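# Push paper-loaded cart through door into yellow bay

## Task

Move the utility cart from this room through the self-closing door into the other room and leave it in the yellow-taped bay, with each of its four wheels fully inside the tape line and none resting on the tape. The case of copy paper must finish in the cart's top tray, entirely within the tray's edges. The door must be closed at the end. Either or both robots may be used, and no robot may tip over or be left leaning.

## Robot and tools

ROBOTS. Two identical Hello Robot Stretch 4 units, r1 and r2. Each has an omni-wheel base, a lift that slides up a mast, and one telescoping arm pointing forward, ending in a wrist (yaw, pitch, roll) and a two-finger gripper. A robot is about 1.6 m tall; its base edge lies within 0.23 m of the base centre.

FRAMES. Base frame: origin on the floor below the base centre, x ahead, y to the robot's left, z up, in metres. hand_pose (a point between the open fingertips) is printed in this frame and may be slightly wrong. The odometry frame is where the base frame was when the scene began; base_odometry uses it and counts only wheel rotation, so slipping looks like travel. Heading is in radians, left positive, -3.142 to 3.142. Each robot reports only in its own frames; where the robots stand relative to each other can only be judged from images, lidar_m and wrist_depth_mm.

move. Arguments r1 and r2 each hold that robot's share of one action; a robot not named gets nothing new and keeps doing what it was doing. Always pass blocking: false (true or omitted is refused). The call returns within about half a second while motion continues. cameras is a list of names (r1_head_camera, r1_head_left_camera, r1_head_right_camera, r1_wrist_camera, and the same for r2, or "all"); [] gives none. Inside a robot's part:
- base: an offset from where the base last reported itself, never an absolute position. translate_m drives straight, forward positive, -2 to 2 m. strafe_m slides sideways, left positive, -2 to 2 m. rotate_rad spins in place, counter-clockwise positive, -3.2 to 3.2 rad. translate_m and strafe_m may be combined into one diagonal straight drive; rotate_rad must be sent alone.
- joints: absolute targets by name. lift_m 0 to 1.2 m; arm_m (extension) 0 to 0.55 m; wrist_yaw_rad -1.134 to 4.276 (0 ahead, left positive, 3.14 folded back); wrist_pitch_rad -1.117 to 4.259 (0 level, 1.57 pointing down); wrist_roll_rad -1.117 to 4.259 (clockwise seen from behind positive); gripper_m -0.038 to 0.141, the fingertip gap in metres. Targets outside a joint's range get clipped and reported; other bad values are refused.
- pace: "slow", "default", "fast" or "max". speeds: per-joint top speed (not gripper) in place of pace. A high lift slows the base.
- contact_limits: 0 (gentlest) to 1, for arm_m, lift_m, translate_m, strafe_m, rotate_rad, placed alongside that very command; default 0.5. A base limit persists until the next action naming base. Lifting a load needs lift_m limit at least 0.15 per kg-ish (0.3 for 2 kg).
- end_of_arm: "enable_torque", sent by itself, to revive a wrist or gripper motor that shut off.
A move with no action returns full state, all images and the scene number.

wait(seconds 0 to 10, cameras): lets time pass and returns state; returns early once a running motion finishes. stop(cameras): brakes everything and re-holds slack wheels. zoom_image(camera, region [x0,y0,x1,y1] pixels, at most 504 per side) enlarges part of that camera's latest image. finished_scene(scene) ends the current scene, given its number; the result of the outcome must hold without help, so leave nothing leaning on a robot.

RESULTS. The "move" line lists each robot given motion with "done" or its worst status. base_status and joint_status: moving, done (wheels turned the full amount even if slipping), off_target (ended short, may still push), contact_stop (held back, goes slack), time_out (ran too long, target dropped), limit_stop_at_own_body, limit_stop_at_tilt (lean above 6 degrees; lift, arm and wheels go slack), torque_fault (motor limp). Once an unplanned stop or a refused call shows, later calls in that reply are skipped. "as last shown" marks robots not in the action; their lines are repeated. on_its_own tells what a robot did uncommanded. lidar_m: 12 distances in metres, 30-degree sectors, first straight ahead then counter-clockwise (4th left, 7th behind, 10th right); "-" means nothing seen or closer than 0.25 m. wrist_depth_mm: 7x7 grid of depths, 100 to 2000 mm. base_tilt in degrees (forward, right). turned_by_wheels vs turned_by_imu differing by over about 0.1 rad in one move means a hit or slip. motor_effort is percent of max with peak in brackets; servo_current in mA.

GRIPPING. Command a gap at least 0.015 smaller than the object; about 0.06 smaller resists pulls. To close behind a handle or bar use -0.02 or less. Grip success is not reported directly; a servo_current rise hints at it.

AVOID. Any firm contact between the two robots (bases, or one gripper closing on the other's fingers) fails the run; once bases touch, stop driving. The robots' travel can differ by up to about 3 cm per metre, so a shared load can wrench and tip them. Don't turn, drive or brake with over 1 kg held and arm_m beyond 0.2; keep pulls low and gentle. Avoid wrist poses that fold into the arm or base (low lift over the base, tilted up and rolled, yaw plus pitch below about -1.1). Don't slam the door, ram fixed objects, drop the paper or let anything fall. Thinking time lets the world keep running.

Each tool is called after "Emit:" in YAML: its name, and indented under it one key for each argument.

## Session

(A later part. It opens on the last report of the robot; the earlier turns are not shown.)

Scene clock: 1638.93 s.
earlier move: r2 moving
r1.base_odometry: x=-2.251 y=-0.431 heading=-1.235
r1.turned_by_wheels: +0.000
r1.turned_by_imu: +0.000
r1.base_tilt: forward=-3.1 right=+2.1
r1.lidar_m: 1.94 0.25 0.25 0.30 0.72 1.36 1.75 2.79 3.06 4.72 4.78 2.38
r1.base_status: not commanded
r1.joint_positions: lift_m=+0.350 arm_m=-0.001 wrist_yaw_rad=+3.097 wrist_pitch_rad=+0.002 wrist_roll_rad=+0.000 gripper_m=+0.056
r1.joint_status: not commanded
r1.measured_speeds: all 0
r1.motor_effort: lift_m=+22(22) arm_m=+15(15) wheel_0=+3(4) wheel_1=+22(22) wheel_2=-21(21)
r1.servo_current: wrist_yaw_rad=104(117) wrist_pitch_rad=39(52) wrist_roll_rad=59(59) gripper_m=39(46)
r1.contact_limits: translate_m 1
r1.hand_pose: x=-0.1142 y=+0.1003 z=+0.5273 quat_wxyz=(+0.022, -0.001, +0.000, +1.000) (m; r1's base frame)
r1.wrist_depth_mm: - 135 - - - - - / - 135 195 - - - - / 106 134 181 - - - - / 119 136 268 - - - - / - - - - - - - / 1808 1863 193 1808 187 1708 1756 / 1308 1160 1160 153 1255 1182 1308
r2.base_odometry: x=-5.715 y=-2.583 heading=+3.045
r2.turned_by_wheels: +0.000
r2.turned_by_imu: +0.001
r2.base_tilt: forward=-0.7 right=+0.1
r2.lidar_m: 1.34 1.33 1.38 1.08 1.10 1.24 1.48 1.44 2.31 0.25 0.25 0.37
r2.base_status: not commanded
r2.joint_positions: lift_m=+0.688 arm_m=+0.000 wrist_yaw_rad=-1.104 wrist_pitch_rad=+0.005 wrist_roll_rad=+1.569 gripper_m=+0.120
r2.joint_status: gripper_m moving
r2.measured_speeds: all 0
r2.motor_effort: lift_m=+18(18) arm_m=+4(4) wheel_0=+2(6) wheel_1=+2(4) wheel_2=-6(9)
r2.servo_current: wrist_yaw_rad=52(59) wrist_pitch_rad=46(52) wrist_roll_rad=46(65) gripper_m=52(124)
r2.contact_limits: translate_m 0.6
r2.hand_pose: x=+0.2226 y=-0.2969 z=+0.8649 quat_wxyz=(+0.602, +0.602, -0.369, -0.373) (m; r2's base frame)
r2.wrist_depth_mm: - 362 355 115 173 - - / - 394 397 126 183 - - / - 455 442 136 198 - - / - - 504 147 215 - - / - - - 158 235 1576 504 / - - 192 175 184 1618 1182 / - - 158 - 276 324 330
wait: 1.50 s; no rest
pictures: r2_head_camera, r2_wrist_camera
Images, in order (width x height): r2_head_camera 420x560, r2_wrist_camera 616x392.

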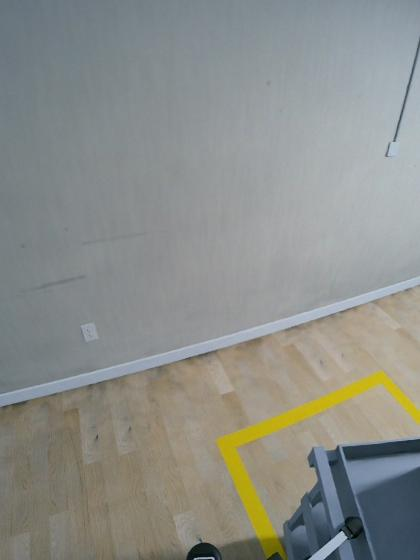

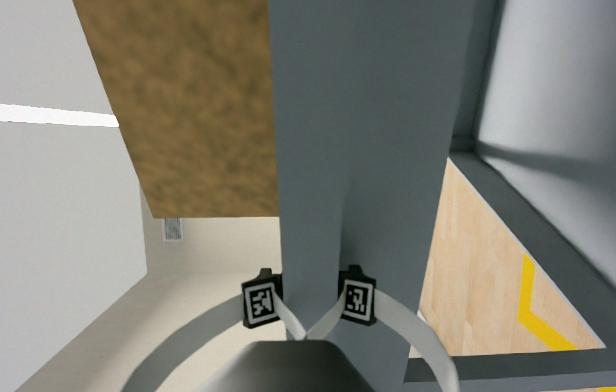

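Emit:
move:
  r2: {"base": {"translate_m": -0.13, "strafe_m": 0.30}}
  blocking: false

Emit:
wait:
  seconds: 2.5

Emit:
move:
  r2: {"base": {"rotate_rad": -1.29}, "joints": {"wrist_yaw_rad": 0}}
  blocking: false

Emit:
wait:
  seconds: 2.5
  cameras: ["r2_head_camera","r2_head_left_camera","r2_head_right_camera"]

Scene clock: 1647.07 s.
earlier move: r2 done
move: r2 moving
r1: as last shown
r1.lidar_m: 1.96 0.25 0.25 0.30 0.70 1.36 1.75 2.80 3.06 4.72 4.78 2.38
r1.motor_effort: lift_m=+22(22) arm_m=+15(15) wheel_0=+4(4) wheel_1=+22(22) wheel_2=-21(21)
r1.servo_current: wrist_yaw_rad=98(104) wrist_pitch_rad=46(46) wrist_roll_rad=33(65) gripper_m=46(46)
r1.contact_limits: translate_m 1
r1.wrist_depth_mm: - 136 - - - - - / - 136 195 - - - - / 106 134 181 - - - - / 119 136 270 - - - - / - - - - - - - / 1756 1863 194 1863 187 1618 1808 / 1366 1160 1182 154 1205 1182 1308
r2.base_odometry: x=-5.705 y=-2.613 heading=+3.046
r2.turned_by_wheels: +0.001
r2.turned_by_imu: +0.001
r2.base_tilt: forward=-0.7 right=+0.1
r2.lidar_m: 1.33 1.33 1.34 1.04 1.06 1.20 1.45 1.45 1.65 0.26 0.26 0.39
r2.base_status: translate_m moving; strafe_m moving
r2.joint_positions: lift_m=+0.688 arm_m=+0.000 wrist_yaw_rad=-1.102 wrist_pitch_rad=+0.003 wrist_roll_rad=+1.569 gripper_m=+0.120
r2.joint_status: all done
r2.measured_speeds: translate_m=-0.050 strafe_m=+0.110 rotate_rad=+0.005 lift_m=+0.000 arm_m=+0.000 wrist_yaw_rad=+0.000 wrist_pitch_rad=+0.000 wrist_roll_rad=+0.000
r2.motor_effort: lift_m=+17(18) arm_m=+4(4) wheel_0=-8(11) wheel_1=+9(10) wheel_2=+7(9)
r2.servo_current: wrist_yaw_rad=46(52) wrist_pitch_rad=39(46) wrist_roll_rad=46(59) gripper_m=52(52)
r2.hand_pose: x=+0.2231 y=-0.2968 z=+0.8652 quat_wxyz=(+0.602, +0.602, -0.369, -0.372) (m; r2's base frame)
r2.wrist_depth_mm: - 382 377 138 190 - - / - 427 418 146 205 - - / - - 466 163 220 - - / - - 535 178 241 1863 - / - - - 195 258 1661 504 / - - 199 202 200 1537 1205 / - - - - 342 342 345
pictures: none

Scene clock: 1649.13 s.
earlier move: r2 done
r1.base_odometry: x=-2.251 y=-0.431 heading=-1.235
r1.turned_by_wheels: +0.000
r1.turned_by_imu: +0.000
r1.base_tilt: forward=-3.1 right=+2.2
r1.lidar_m: 1.96 0.25 0.25 0.29 0.74 1.36 1.74 2.80 3.03 4.76 4.79 2.40
r1.base_status: not commanded
r1.joint_positions: lift_m=+0.350 arm_m=-0.001 wrist_yaw_rad=+3.097 wrist_pitch_rad=+0.002 wrist_roll_rad=+0.000 gripper_m=+0.056
r1.joint_status: not commanded
r1.measured_speeds: all 0
r1.on_its_own: wrist_yaw_rad is at rest, and its servo_current (111 mA) is outside its rest range (0 to 104 mA)
r1.motor_effort: lift_m=+22(22) arm_m=+15(15) wheel_0=+4(4) wheel_1=+22(23) wheel_2=-21(21)
r1.servo_current: wrist_yaw_rad=111(117) wrist_pitch_rad=39(52) wrist_roll_rad=52(72) gripper_m=46(46)
r1.contact_limits: translate_m 1
r1.hand_pose: x=-0.1142 y=+0.1003 z=+0.5273 quat_wxyz=(+0.022, -0.001, +0.000, +1.000) (m; r1's base frame)
r1.wrist_depth_mm: - 136 - - - - - / - 136 195 - - - - / 106 134 180 - - - - / 119 136 271 - - - - / - - - - - - - / 1863 1863 193 1808 187 1618 1756 / 1336 1182 1182 153 1281 1160 1336
r2.base_odometry: x=-5.614 y=-2.894 heading=+3.046
r2.turned_by_wheels: +0.000
r2.turned_by_imu: +0.000
r2.base_tilt: forward=-0.6 right=+0.1
r2.lidar_m: 1.37 1.38 0.98 0.77 0.77 0.88 1.44 1.44 1.64 0.52 0.56 1.66
r2.base_status: done
r2.joint_positions: lift_m=+0.688 arm_m=+0.000 wrist_yaw_rad=-1.102 wrist_pitch_rad=+0.003 wrist_roll_rad=+1.569 gripper_m=+0.120
r2.joint_status: all done
r2.measured_speeds: all 0
r2.motor_effort: lift_m=+17(18) arm_m=+4(4) wheel_0=-3(13) wheel_1=+3(10) wheel_2=+4(10)
r2.servo_current: wrist_yaw_rad=39(65) wrist_pitch_rad=39(52) wrist_roll_rad=46(65) gripper_m=52(59)
r2.hand_pose: x=+0.2231 y=-0.2968 z=+0.8652 quat_wxyz=(+0.602, +0.602, -0.369, -0.372) (m; r2's base frame)
r2.wrist_depth_mm: - - - 683 436 433 436 / - - 668 647 - - 473 / - - 768 525 1138 - 508 / - - - 798 - - 554 / - - - - - 621 1098 / - - 199 580 200 1464 1205 / - - - - - 1756 1255
wait: 2.07 of 2.5 s (r2 has come to rest)
pictures: none

Scene clock: 1649.63 s.
move: r2 moving
r1.base_odometry: x=-2.251 y=-0.431 heading=-1.235
r1.turned_by_wheels: +0.000
r1.turned_by_imu: +0.000
r1.base_tilt: forward=-3.1 right=+2.1
r1.lidar_m: 1.98 0.25 0.25 0.28 0.72 1.37 1.75 2.80 3.06 4.72 4.77 2.42
r1.base_status: not commanded
r1.joint_positions: lift_m=+0.350 arm_m=-0.001 wrist_yaw_rad=+3.097 wrist_pitch_rad=+0.002 wrist_roll_rad=+0.000 gripper_m=+0.056
r1.joint_status: not commanded
r1.measured_speeds: all 0
r1.motor_effort: lift_m=+22(22) arm_m=+15(15) wheel_0=+3(4) wheel_1=+22(22) wheel_2=-21(21)
r1.servo_current: wrist_yaw_rad=91(117) wrist_pitch_rad=52(52) wrist_roll_rad=59(59) gripper_m=39(46)
r1.contact_limits: translate_m 1
r1.hand_pose: x=-0.1142 y=+0.1003 z=+0.5273 quat_wxyz=(+0.022, -0.001, +0.000, +1.000) (m; r1's base frame)
r1.wrist_depth_mm: - 136 - - - - - / - 136 195 - - - - / 106 134 181 - - - - / 119 136 270 - - - - / - - - - - - - / 1808 1708 195 1863 187 1661 1808 / 1336 1160 1182 153 1255 1160 1281
r2.base_odometry: x=-5.614 y=-2.894 heading=+2.793
r2.turned_by_wheels: -0.253
r2.turned_by_imu: -0.245
r2.base_tilt: forward=-0.6 right=+0.1
r2.lidar_m: 1.44 1.35 1.22 0.83 0.76 0.80 1.12 1.43 1.47 2.56 0.53 0.62
r2.base_status: rotate_rad moving
r2.joint_positions: lift_m=+0.688 arm_m=+0.000 wrist_yaw_rad=-0.537 wrist_pitch_rad=+0.003 wrist_roll_rad=+1.569 gripper_m=+0.120
r2.joint_status: wrist_yaw_rad moving
r2.measured_speeds: translate_m=+0.000 strafe_m=-0.002 rotate_rad=-0.980 lift_m=+0.000 arm_m=+0.000 wrist_yaw_rad=+1.744 wrist_pitch_rad=+0.000 wrist_roll_rad=+0.000
r2.motor_effort: lift_m=+17(17) arm_m=+3(4) wheel_0=+10(10) wheel_1=+10(10) wheel_2=+10(10)
r2.servo_current: wrist_yaw_rad=72(150) wrist_pitch_rad=39(46) wrist_roll_rad=46(52) gripper_m=52(59)
r2.hand_pose: x=+0.3740 y=-0.2226 z=+0.8652 quat_wxyz=(+0.682, +0.681, -0.186, -0.189) (m; r2's base frame)
r2.wrist_depth_mm: - - 634 413 960 - - / - - - 699 - - 469 / - - - - - - 525 / - - - - - 1863 1182 / - - - - - 1618 1205 / - 187 193 162 187 1499 1229 / - - - - - 1464 1205
pictures: none

Scene clock: 1651.03 s.
earlier move: r2 done
r1.base_odometry: x=-2.251 y=-0.431 heading=-1.235
r1.turned_by_wheels: +0.000
r1.turned_by_imu: +0.000
r1.base_tilt: forward=-3.1 right=+2.1
r1.lidar_m: 1.95 0.25 0.25 0.29 0.74 1.37 1.73 2.81 3.04 4.72 4.78 2.40
r1.base_status: not commanded
r1.joint_positions: lift_m=+0.350 arm_m=-0.001 wrist_yaw_rad=+3.097 wrist_pitch_rad=+0.002 wrist_roll_rad=+0.000 gripper_m=+0.056
r1.joint_status: not commanded
r1.measured_speeds: all 0
r1.motor_effort: lift_m=+22(22) arm_m=+15(15) wheel_0=+3(4) wheel_1=+22(22) wheel_2=-21(21)
r1.servo_current: wrist_yaw_rad=72(124) wrist_pitch_rad=33(52) wrist_roll_rad=59(65) gripper_m=46(46)
r1.contact_limits: translate_m 1
r1.hand_pose: x=-0.1142 y=+0.1003 z=+0.5273 quat_wxyz=(+0.022, -0.001, +0.000, +1.000) (m; r1's base frame)
r1.wrist_depth_mm: - 135 - - - - - / - 136 195 - - - - / 106 134 180 - - - - / 119 136 268 - - - - / - - - - - - - / 1808 1863 193 1863 187 1708 1863 / 1281 1182 1205 153 1255 1182 1308
r2.base_odometry: x=-5.614 y=-2.894 heading=+1.756
r2.turned_by_wheels: -1.037
r2.turned_by_imu: -1.009
r2.base_tilt: forward=-0.7 right=+0.1
r2.lidar_m: 0.55 0.64 1.45 1.36 1.20 0.80 0.76 0.82 1.12 1.43 1.50 2.55
r2.base_status: done
r2.joint_positions: lift_m=+0.688 arm_m=+0.000 wrist_yaw_rad=-0.003 wrist_pitch_rad=+0.003 wrist_roll_rad=+1.569 gripper_m=+0.120
r2.joint_status: all done
r2.measured_speeds: all 0
r2.motor_effort: lift_m=+17(18) arm_m=+4(4) wheel_0=+2(10) wheel_1=+3(11) wheel_2=+5(11)
r2.servo_current: wrist_yaw_rad=39(150) wrist_pitch_rad=39(46) wrist_roll_rad=59(59) gripper_m=46(59)
r2.hand_pose: x=+0.4590 y=-0.0883 z=+0.8652 quat_wxyz=(+0.708, +0.706, +0.000, -0.002) (m; r2's base frame)
r2.wrist_depth_mm: - - - - - 1661 1182 / - - - - - 1661 1205 / - - - - - 904 946 / - - 683 512 508 370 418 / - - 591 336 368 370 - / - - 218 322 198 - - / - - 723 - - - -
wait: 1.40 of 2.5 s (r2 has come to rest)
pictures: r2_head_camera, r2_head_left_camera, r2_head_right_camera
Images, in order (width x height): r2_head_camera 420x560, r2_head_left_camera 420x672, r2_head_right_camera 420x672.

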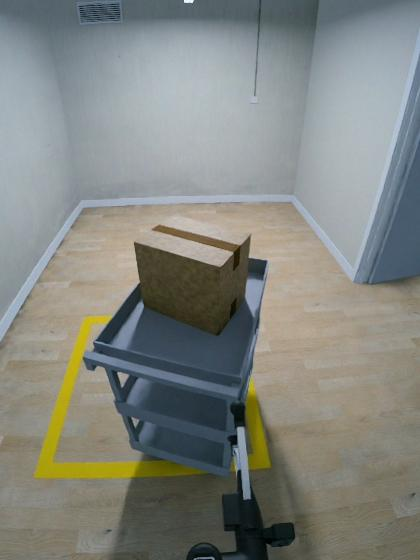

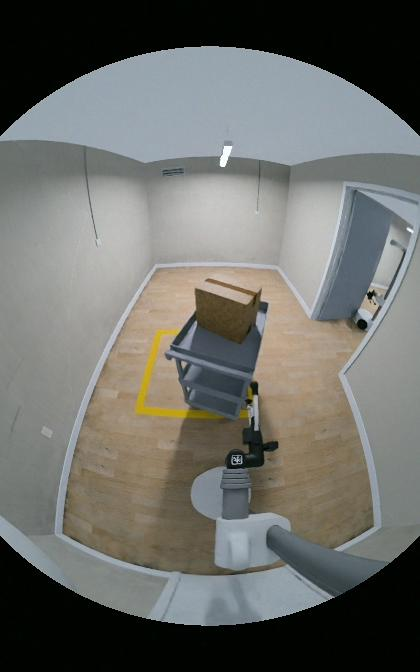

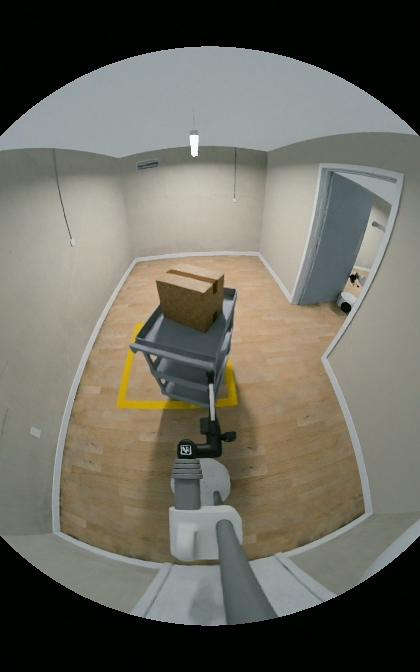

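Emit:
zoom_image:
  camera: "r2_head_camera"
  region: [20, 240, 300, 500]

Emit:
zoom_image:
  camera: "r2_head_right_camera"
  region: [100, 250, 280, 430]

Scaled by 1.800 from the camera's 420x560 image, which has a finer 1200x1600 frame.

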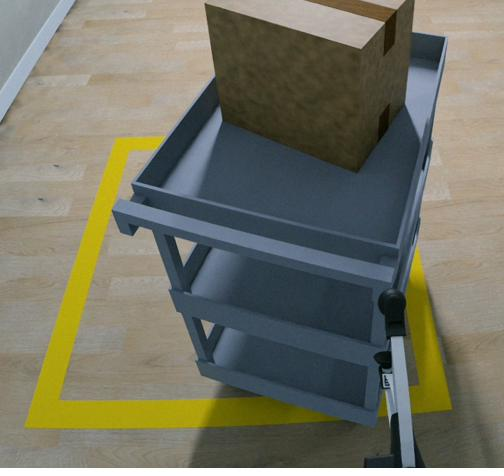

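Scaled by 2.800 from the camera's 420x672 image, which has a finer 600x960 frame.

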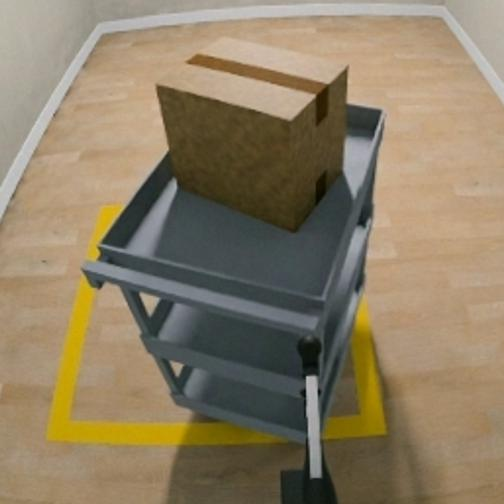

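Emit:
move:
  r2: {"base": {"translate_m": 0.08, "strafe_m": 0.25}}
  blocking: false

Emit:
wait:
  seconds: 2.5
  cameras: ["r2_head_camera","r2_wrist_camera"]

Scene clock: 1696.60 s.
move: r2 moving
r1: as last shown
r1.lidar_m: 1.96 0.25 0.25 0.29 0.74 1.36 1.74 2.80 3.06 4.71 4.79 2.39
r1.servo_current: wrist_yaw_rad=111(117) wrist_pitch_rad=46(46) wrist_roll_rad=33(59) gripper_m=46(46)
r1.contact_limits: translate_m 1
r1.wrist_depth_mm: - 136 - - - - - / - 136 195 - - - - / 106 134 181 - - - - / 119 136 270 - - - - / - - - - - - - / 1863 1863 193 1808 188 1708 1756 / 1308 1160 1182 153 1229 1182 1308
r2.base_odometry: x=-5.646 y=-2.890 heading=+1.756
r2.turned_by_wheels: +0.000
r2.turned_by_imu: +0.000
r2.base_tilt: forward=-0.7 right=+0.1
r2.lidar_m: 0.53 0.65 1.41 1.33 1.19 0.80 0.77 0.82 1.11 1.47 1.54 2.55
r2.base_status: translate_m moving; strafe_m moving
r2.joint_positions: lift_m=+0.688 arm_m=+0.000 wrist_yaw_rad=-0.003 wrist_pitch_rad=+0.003 wrist_roll_rad=+1.569 gripper_m=+0.120
r2.joint_status: not commanded
r2.measured_speeds: translate_m=+0.038 strafe_m=+0.119 rotate_rad=+0.007 lift_m=+0.000 arm_m=+0.000 wrist_yaw_rad=+0.000 wrist_pitch_rad=+0.000 wrist_roll_rad=+0.000
r2.motor_effort: lift_m=+17(17) arm_m=+4(4) wheel_0=-6(9) wheel_1=+11(11) wheel_2=-8(9)
r2.servo_current: wrist_yaw_rad=52(59) wrist_pitch_rad=39(46) wrist_roll_rad=59(59) gripper_m=52(59)
r2.hand_pose: x=+0.4590 y=-0.0883 z=+0.8652 quat_wxyz=(+0.708, +0.706, +0.000, -0.002) (m; r2's base frame)
r2.wrist_depth_mm: - - - - - 1708 1182 / - - - - - 1756 1182 / - - - 750 - 904 904 / - - 634 413 364 362 362 / - - 597 370 373 - - / - - 200 324 198 - - / - - - - - - -
pictures: none

Scene clock: 1698.43 s.
earlier move: r2 done
r1.base_odometry: x=-2.251 y=-0.431 heading=-1.235
r1.turned_by_wheels: +0.000
r1.turned_by_imu: +0.000
r1.base_tilt: forward=-3.1 right=+2.1
r1.lidar_m: 1.96 0.25 0.25 0.29 0.73 1.35 1.72 2.78 3.08 4.75 4.79 2.40
r1.base_status: not commanded
r1.joint_positions: lift_m=+0.350 arm_m=-0.001 wrist_yaw_rad=+3.097 wrist_pitch_rad=+0.002 wrist_roll_rad=+0.000 gripper_m=+0.056
r1.joint_status: not commanded
r1.measured_speeds: all 0
r1.on_its_own: wrist_yaw_rad is at rest, and its servo_current (111 mA) is outside its rest range (0 to 104 mA)
r1.motor_effort: lift_m=+22(22) arm_m=+15(15) wheel_0=+4(4) wheel_1=+22(22) wheel_2=-21(21)
r1.servo_current: wrist_yaw_rad=111(124) wrist_pitch_rad=46(52) wrist_roll_rad=65(72) gripper_m=39(52)
r1.contact_limits: translate_m 1
r1.hand_pose: x=-0.1142 y=+0.1003 z=+0.5273 quat_wxyz=(+0.022, -0.001, +0.000, +1.000) (m; r1's base frame)
r1.wrist_depth_mm: - 136 - - - - - / - 136 195 - - - - / 106 134 180 - - - - / 119 136 270 - - - - / - - - - - - - / 1808 1863 193 1863 187 1661 1808 / 1336 1182 1182 153 1255 1182 1308
r2.base_odometry: x=-5.874 y=-2.861 heading=+1.756
r2.turned_by_wheels: +0.000
r2.turned_by_imu: +0.000
r2.base_tilt: forward=-0.7 right=+0.1
r2.lidar_m: 0.53 1.65 1.17 1.11 1.18 0.94 0.83 0.90 1.24 1.68 1.73 0.51
r2.base_status: done
r2.joint_positions: lift_m=+0.688 arm_m=+0.000 wrist_yaw_rad=-0.003 wrist_pitch_rad=+0.003 wrist_roll_rad=+1.569 gripper_m=+0.120
r2.joint_status: not commanded
r2.measured_speeds: all 0
r2.motor_effort: lift_m=+17(18) arm_m=+4(4) wheel_0=-2(11) wheel_1=+1(13) wheel_2=-5(9)
r2.servo_current: wrist_yaw_rad=46(65) wrist_pitch_rad=46(46) wrist_roll_rad=46(65) gripper_m=52(59)
r2.hand_pose: x=+0.4590 y=-0.0882 z=+0.8652 quat_wxyz=(+0.708, +0.706, +0.000, -0.002) (m; r2's base frame)
r2.wrist_depth_mm: - - - 300 304 842 - / - - 508 314 320 - - / - - 554 330 338 917 - / - - 609 347 359 - - / - - - 377 375 - - / - - 199 327 196 539 496 / - - - - 424 427 1078
wait: 1.83 of 2.5 s (r2 has come to rest)
pictures: r2_head_camera, r2_wrist_camera
Images, in order (width x height): r2_head_camera 420x560, r2_wrist_camera 616x392.

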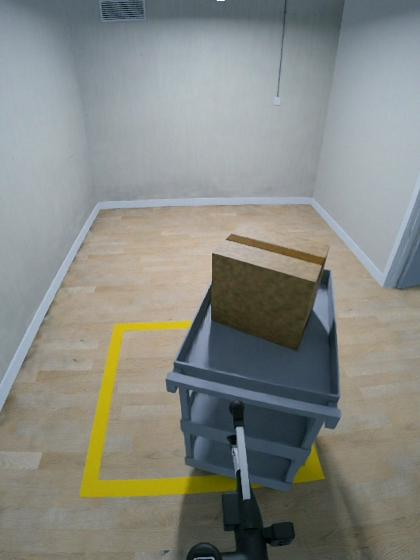

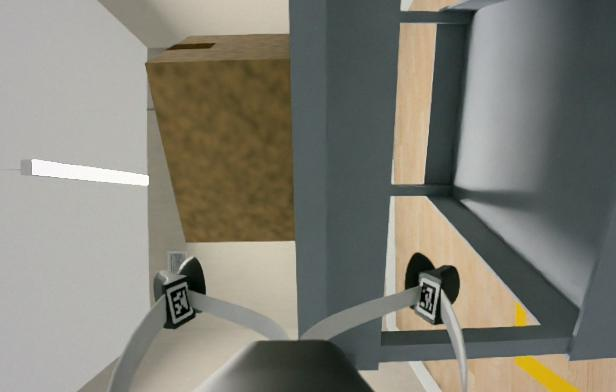

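Emit:
move:
  r2: {"base": {"translate_m": 0.14, "strafe_m": -0.02}, "pace": "slow"}
  blocking: false

Emit:
wait:
  seconds: 2.5
  cameras: ["r2_wrist_camera"]

Emit:
move:
  r2: {"joints": {"gripper_m": -0.03}}
  blocking: false

Emit:
wait:
  seconds: 1.5
  cameras: ["r2_head_camera","r2_wrist_camera"]

Scene clock: 1705.67 s.
move: r2 moving
r1.base_odometry: x=-2.251 y=-0.431 heading=-1.235
r1.turned_by_wheels: +0.000
r1.turned_by_imu: +0.000
r1.base_tilt: forward=-3.1 right=+2.1
r1.lidar_m: 1.95 0.25 0.25 0.30 0.76 1.35 1.76 2.78 3.07 4.73 4.79 2.40
r1.base_status: not commanded
r1.joint_positions: lift_m=+0.350 arm_m=-0.001 wrist_yaw_rad=+3.097 wrist_pitch_rad=+0.002 wrist_roll_rad=+0.000 gripper_m=+0.056
r1.joint_status: not commanded
r1.measured_speeds: all 0
r1.motor_effort: lift_m=+22(22) arm_m=+15(15) wheel_0=+3(4) wheel_1=+22(22) wheel_2=-21(21)
r1.servo_current: wrist_yaw_rad=98(111) wrist_pitch_rad=39(52) wrist_roll_rad=52(65) gripper_m=39(52)
r1.contact_limits: translate_m 1
r1.hand_pose: x=-0.1142 y=+0.1003 z=+0.5273 quat_wxyz=(+0.022, -0.001, +0.000, +1.000) (m; r1's base frame)
r1.wrist_depth_mm: - 136 - - - - - / - 136 195 - - - - / 106 135 181 - - - - / 119 136 267 - - - - / - - - - - - - / 1808 1756 194 1808 188 1708 1808 / 1336 1160 1182 153 1229 1182 1336
r2.base_odometry: x=-5.875 y=-2.849 heading=+1.756
r2.turned_by_wheels: +0.000
r2.turned_by_imu: +0.001
r2.base_tilt: forward=-0.7 right=+0.1
r2.lidar_m: 0.52 1.65 1.17 1.11 1.14 0.94 0.86 0.89 1.27 1.66 1.74 0.53
r2.base_status: translate_m moving; strafe_m moving
r2.joint_positions: lift_m=+0.688 arm_m=+0.000 wrist_yaw_rad=-0.003 wrist_pitch_rad=+0.003 wrist_roll_rad=+1.569 gripper_m=+0.120
r2.joint_status: not commanded
r2.measured_speeds: translate_m=+0.048 strafe_m=-0.007 rotate_rad=+0.000 lift_m=+0.000 arm_m=+0.000 wrist_yaw_rad=+0.000 wrist_pitch_rad=+0.000 wrist_roll_rad=+0.000
r2.motor_effort: lift_m=+17(17) arm_m=+4(4) wheel_0=+4(11) wheel_1=+5(5) wheel_2=-9(12)
r2.servo_current: wrist_yaw_rad=39(59) wrist_pitch_rad=39(46) wrist_roll_rad=39(52) gripper_m=52(59)
r2.hand_pose: x=+0.4590 y=-0.0882 z=+0.8652 quat_wxyz=(+0.708, +0.706, +0.000, -0.002) (m; r2's base frame)
r2.wrist_depth_mm: - - - 290 297 842 - / - - 504 304 312 - - / - - 544 317 324 917 - / - - 597 342 345 - - / - - - 359 366 - - / - - 198 315 198 1499 504 / - - - - 421 418 413
pictures: none

Scene clock: 1707.87 s.
earlier move: r2 done
r1.base_odometry: x=-2.251 y=-0.431 heading=-1.235
r1.turned_by_wheels: +0.000
r1.turned_by_imu: +0.000
r1.base_tilt: forward=-3.1 right=+2.2
r1.lidar_m: 1.96 0.25 0.25 0.29 0.77 1.34 1.74 2.79 3.06 4.71 4.77 2.40
r1.base_status: not commanded
r1.joint_positions: lift_m=+0.350 arm_m=-0.001 wrist_yaw_rad=+3.097 wrist_pitch_rad=+0.002 wrist_roll_rad=+0.000 gripper_m=+0.056
r1.joint_status: not commanded
r1.measured_speeds: all 0
r1.motor_effort: lift_m=+22(22) arm_m=+15(15) wheel_0=+3(4) wheel_1=+22(22) wheel_2=-21(21)
r1.servo_current: wrist_yaw_rad=98(117) wrist_pitch_rad=39(52) wrist_roll_rad=65(65) gripper_m=33(52)
r1.contact_limits: translate_m 1
r1.hand_pose: x=-0.1142 y=+0.1003 z=+0.5273 quat_wxyz=(+0.022, -0.001, +0.000, +1.000) (m; r1's base frame)
r1.wrist_depth_mm: - 136 - - - - - / - 136 195 - - - - / 106 134 180 - - - - / 119 136 270 - - - - / - - - - - - - / 1863 1863 194 1808 187 1661 1756 / 1308 1182 1182 153 1255 1138 1281
r2.base_odometry: x=-5.880 y=-2.720 heading=+1.756
r2.turned_by_wheels: +0.000
r2.turned_by_imu: +0.001
r2.base_tilt: forward=-0.6 right=+0.1
r2.lidar_m: 0.44 1.69 1.22 1.12 1.19 1.08 0.99 1.05 1.40 1.66 1.72 0.40
r2.base_status: done
r2.joint_positions: lift_m=+0.688 arm_m=+0.000 wrist_yaw_rad=-0.003 wrist_pitch_rad=+0.003 wrist_roll_rad=+1.569 gripper_m=+0.120
r2.joint_status: not commanded
r2.measured_speeds: all 0
r2.motor_effort: lift_m=+17(18) arm_m=+4(4) wheel_0=+4(11) wheel_1=+4(7) wheel_2=-4(12)
r2.servo_current: wrist_yaw_rad=46(65) wrist_pitch_rad=39(52) wrist_roll_rad=52(59) gripper_m=46(59)
r2.hand_pose: x=+0.4590 y=-0.0882 z=+0.8652 quat_wxyz=(+0.708, +0.706, +0.000, -0.002) (m; r2's base frame)
r2.wrist_depth_mm: - 477 459 150 204 - - / - 413 407 156 213 768 - / - 455 442 164 223 - - / - - 480 466 233 - - / - - 517 182 242 1863 - / - - 198 186 200 1537 500 / - - - - - 1708 1205
wait: 2.20 of 2.5 s (r2 has come to rest)
pictures: r2_wrist_camera
Images, in order (width x height): r2_wrist_camera 616x392.

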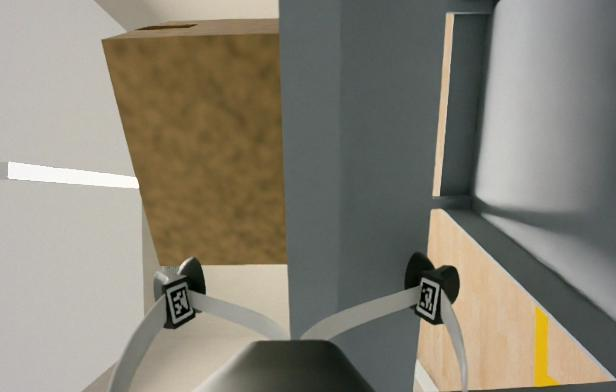

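Scene clock: 1708.37 s.
move: r2 moving
r1: as last shown
r1.base_tilt: forward=-3.1 right=+2.1
r1.lidar_m: 1.93 0.25 0.25 0.29 0.75 1.38 1.75 2.80 3.05 4.75 4.77 2.41
r1.motor_effort: lift_m=+22(22) arm_m=+15(15) wheel_0=+4(4) wheel_1=+22(22) wheel_2=-21(21)
r1.servo_current: wrist_yaw_rad=91(111) wrist_pitch_rad=46(52) wrist_roll_rad=46(65) gripper_m=39(39)
r1.contact_limits: translate_m 1
r1.wrist_depth_mm: - 135 - - - - - / - 136 194 - - - - / 106 134 181 - - - - / 119 136 270 - - - - / - - - - - - - / 1863 1808 193 1808 188 1661 1808 / 1308 1160 1182 153 1255 1182 1308
r2.base_odometry: x=-5.880 y=-2.720 heading=+1.756
r2.turned_by_wheels: +0.000
r2.turned_by_imu: +0.000
r2.base_tilt: forward=-0.7 right=+0.1
r2.lidar_m: 0.43 1.67 1.19 1.15 1.15 1.08 0.96 1.04 1.41 1.65 1.71 0.41
r2.base_status: not commanded
r2.joint_positions: lift_m=+0.688 arm_m=+0.000 wrist_yaw_rad=-0.003 wrist_pitch_rad=+0.003 wrist_roll_rad=+1.569 gripper_m=+0.106
r2.joint_status: gripper_m moving
r2.measured_speeds: all 0
r2.motor_effort: lift_m=+17(17) arm_m=+4(4) wheel_0=+5(5) wheel_1=+4(4) wheel_2=-4(4)
r2.servo_current: wrist_yaw_rad=46(59) wrist_pitch_rad=39(46) wrist_roll_rad=52(59) gripper_m=85(98)
r2.hand_pose: x=+0.4590 y=-0.0882 z=+0.8652 quat_wxyz=(+0.708, +0.706, +0.000, -0.002) (m; r2's base frame)
r2.wrist_depth_mm: - 477 455 150 204 - - / - 413 410 156 213 768 - / - 452 445 164 222 - - / - - 477 466 234 - - / - - 517 182 242 1863 - / - - 195 186 192 1576 500 / - - - - - 1708 1205
pictures: none

Scene clock: 1709.87 s.
earlier move: r2 moving
r1.base_odometry: x=-2.251 y=-0.431 heading=-1.235
r1.turned_by_wheels: +0.000
r1.turned_by_imu: +0.000
r1.base_tilt: forward=-3.1 right=+2.2
r1.lidar_m: 1.95 0.25 0.25 0.30 0.75 1.38 1.70 2.80 3.04 4.74 4.78 2.40
r1.base_status: not commanded
r1.joint_positions: lift_m=+0.350 arm_m=-0.001 wrist_yaw_rad=+3.097 wrist_pitch_rad=+0.002 wrist_roll_rad=+0.000 gripper_m=+0.056
r1.joint_status: not commanded
r1.measured_speeds: all 0
r1.motor_effort: lift_m=+22(22) arm_m=+15(15) wheel_0=+4(4) wheel_1=+22(22) wheel_2=-21(21)
r1.servo_current: wrist_yaw_rad=104(124) wrist_pitch_rad=39(59) wrist_roll_rad=33(65) gripper_m=39(46)
r1.contact_limits: translate_m 1
r1.hand_pose: x=-0.1142 y=+0.1003 z=+0.5273 quat_wxyz=(+0.022, -0.001, +0.000, +1.000) (m; r1's base frame)
r1.wrist_depth_mm: - 136 - - - - - / - 136 194 - - - - / 106 134 181 - - - - / 119 136 268 - - - - / - - - - - - - / 1808 1808 193 1863 187 1661 1808 / 1281 1138 1182 153 1255 1160 1308
r2.base_odometry: x=-5.880 y=-2.720 heading=+1.756
r2.turned_by_wheels: +0.000
r2.turned_by_imu: +0.000
r2.base_tilt: forward=-0.7 right=+0.1
r2.lidar_m: 0.43 1.66 1.20 1.11 1.19 1.07 0.98 1.04 1.45 1.66 0.47 0.42
r2.base_status: not commanded
r2.joint_positions: lift_m=+0.688 arm_m=+0.000 wrist_yaw_rad=+0.001 wrist_pitch_rad=+0.003 wrist_roll_rad=+1.569 gripper_m=-0.028
r2.joint_status: gripper_m moving
r2.measured_speeds: translate_m=+0.000 strafe_m=+0.000 rotate_rad=+0.000 lift_m=+0.000 arm_m=+0.000 wrist_yaw_rad=+0.002 wrist_pitch_rad=+0.000 wrist_roll_rad=+0.000
r2.motor_effort: lift_m=+17(18) arm_m=+4(4) wheel_0=+3(5) wheel_1=+4(4) wheel_2=-1(5)
r2.servo_current: wrist_yaw_rad=46(65) wrist_pitch_rad=46(52) wrist_roll_rad=46(59) gripper_m=117(325)
r2.hand_pose: x=+0.4594 y=-0.0871 z=+0.8652 quat_wxyz=(+0.708, +0.706, +0.002, -0.001) (m; r2's base frame)
r2.wrist_depth_mm: - 375 382 137 191 - - / - 394 397 144 200 - - / - 439 433 151 210 - - / - - 469 158 221 - - / - - 521 167 232 1808 - / - - 184 175 177 1499 488 / - - - - - 1576 1118
wait: 1.50 s; no rest
pictures: r2_head_camera, r2_wrist_camera
Images, in order (width x height): r2_head_camera 420x560, r2_wrist_camera 616x392.

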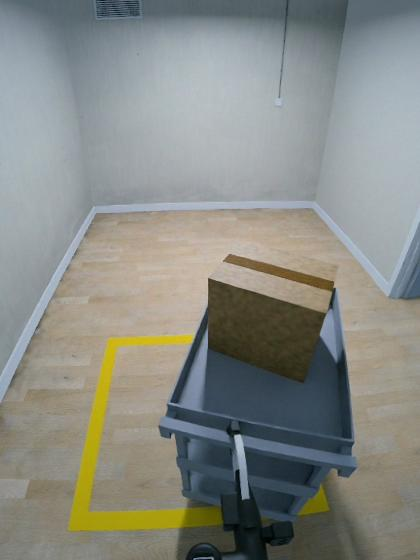

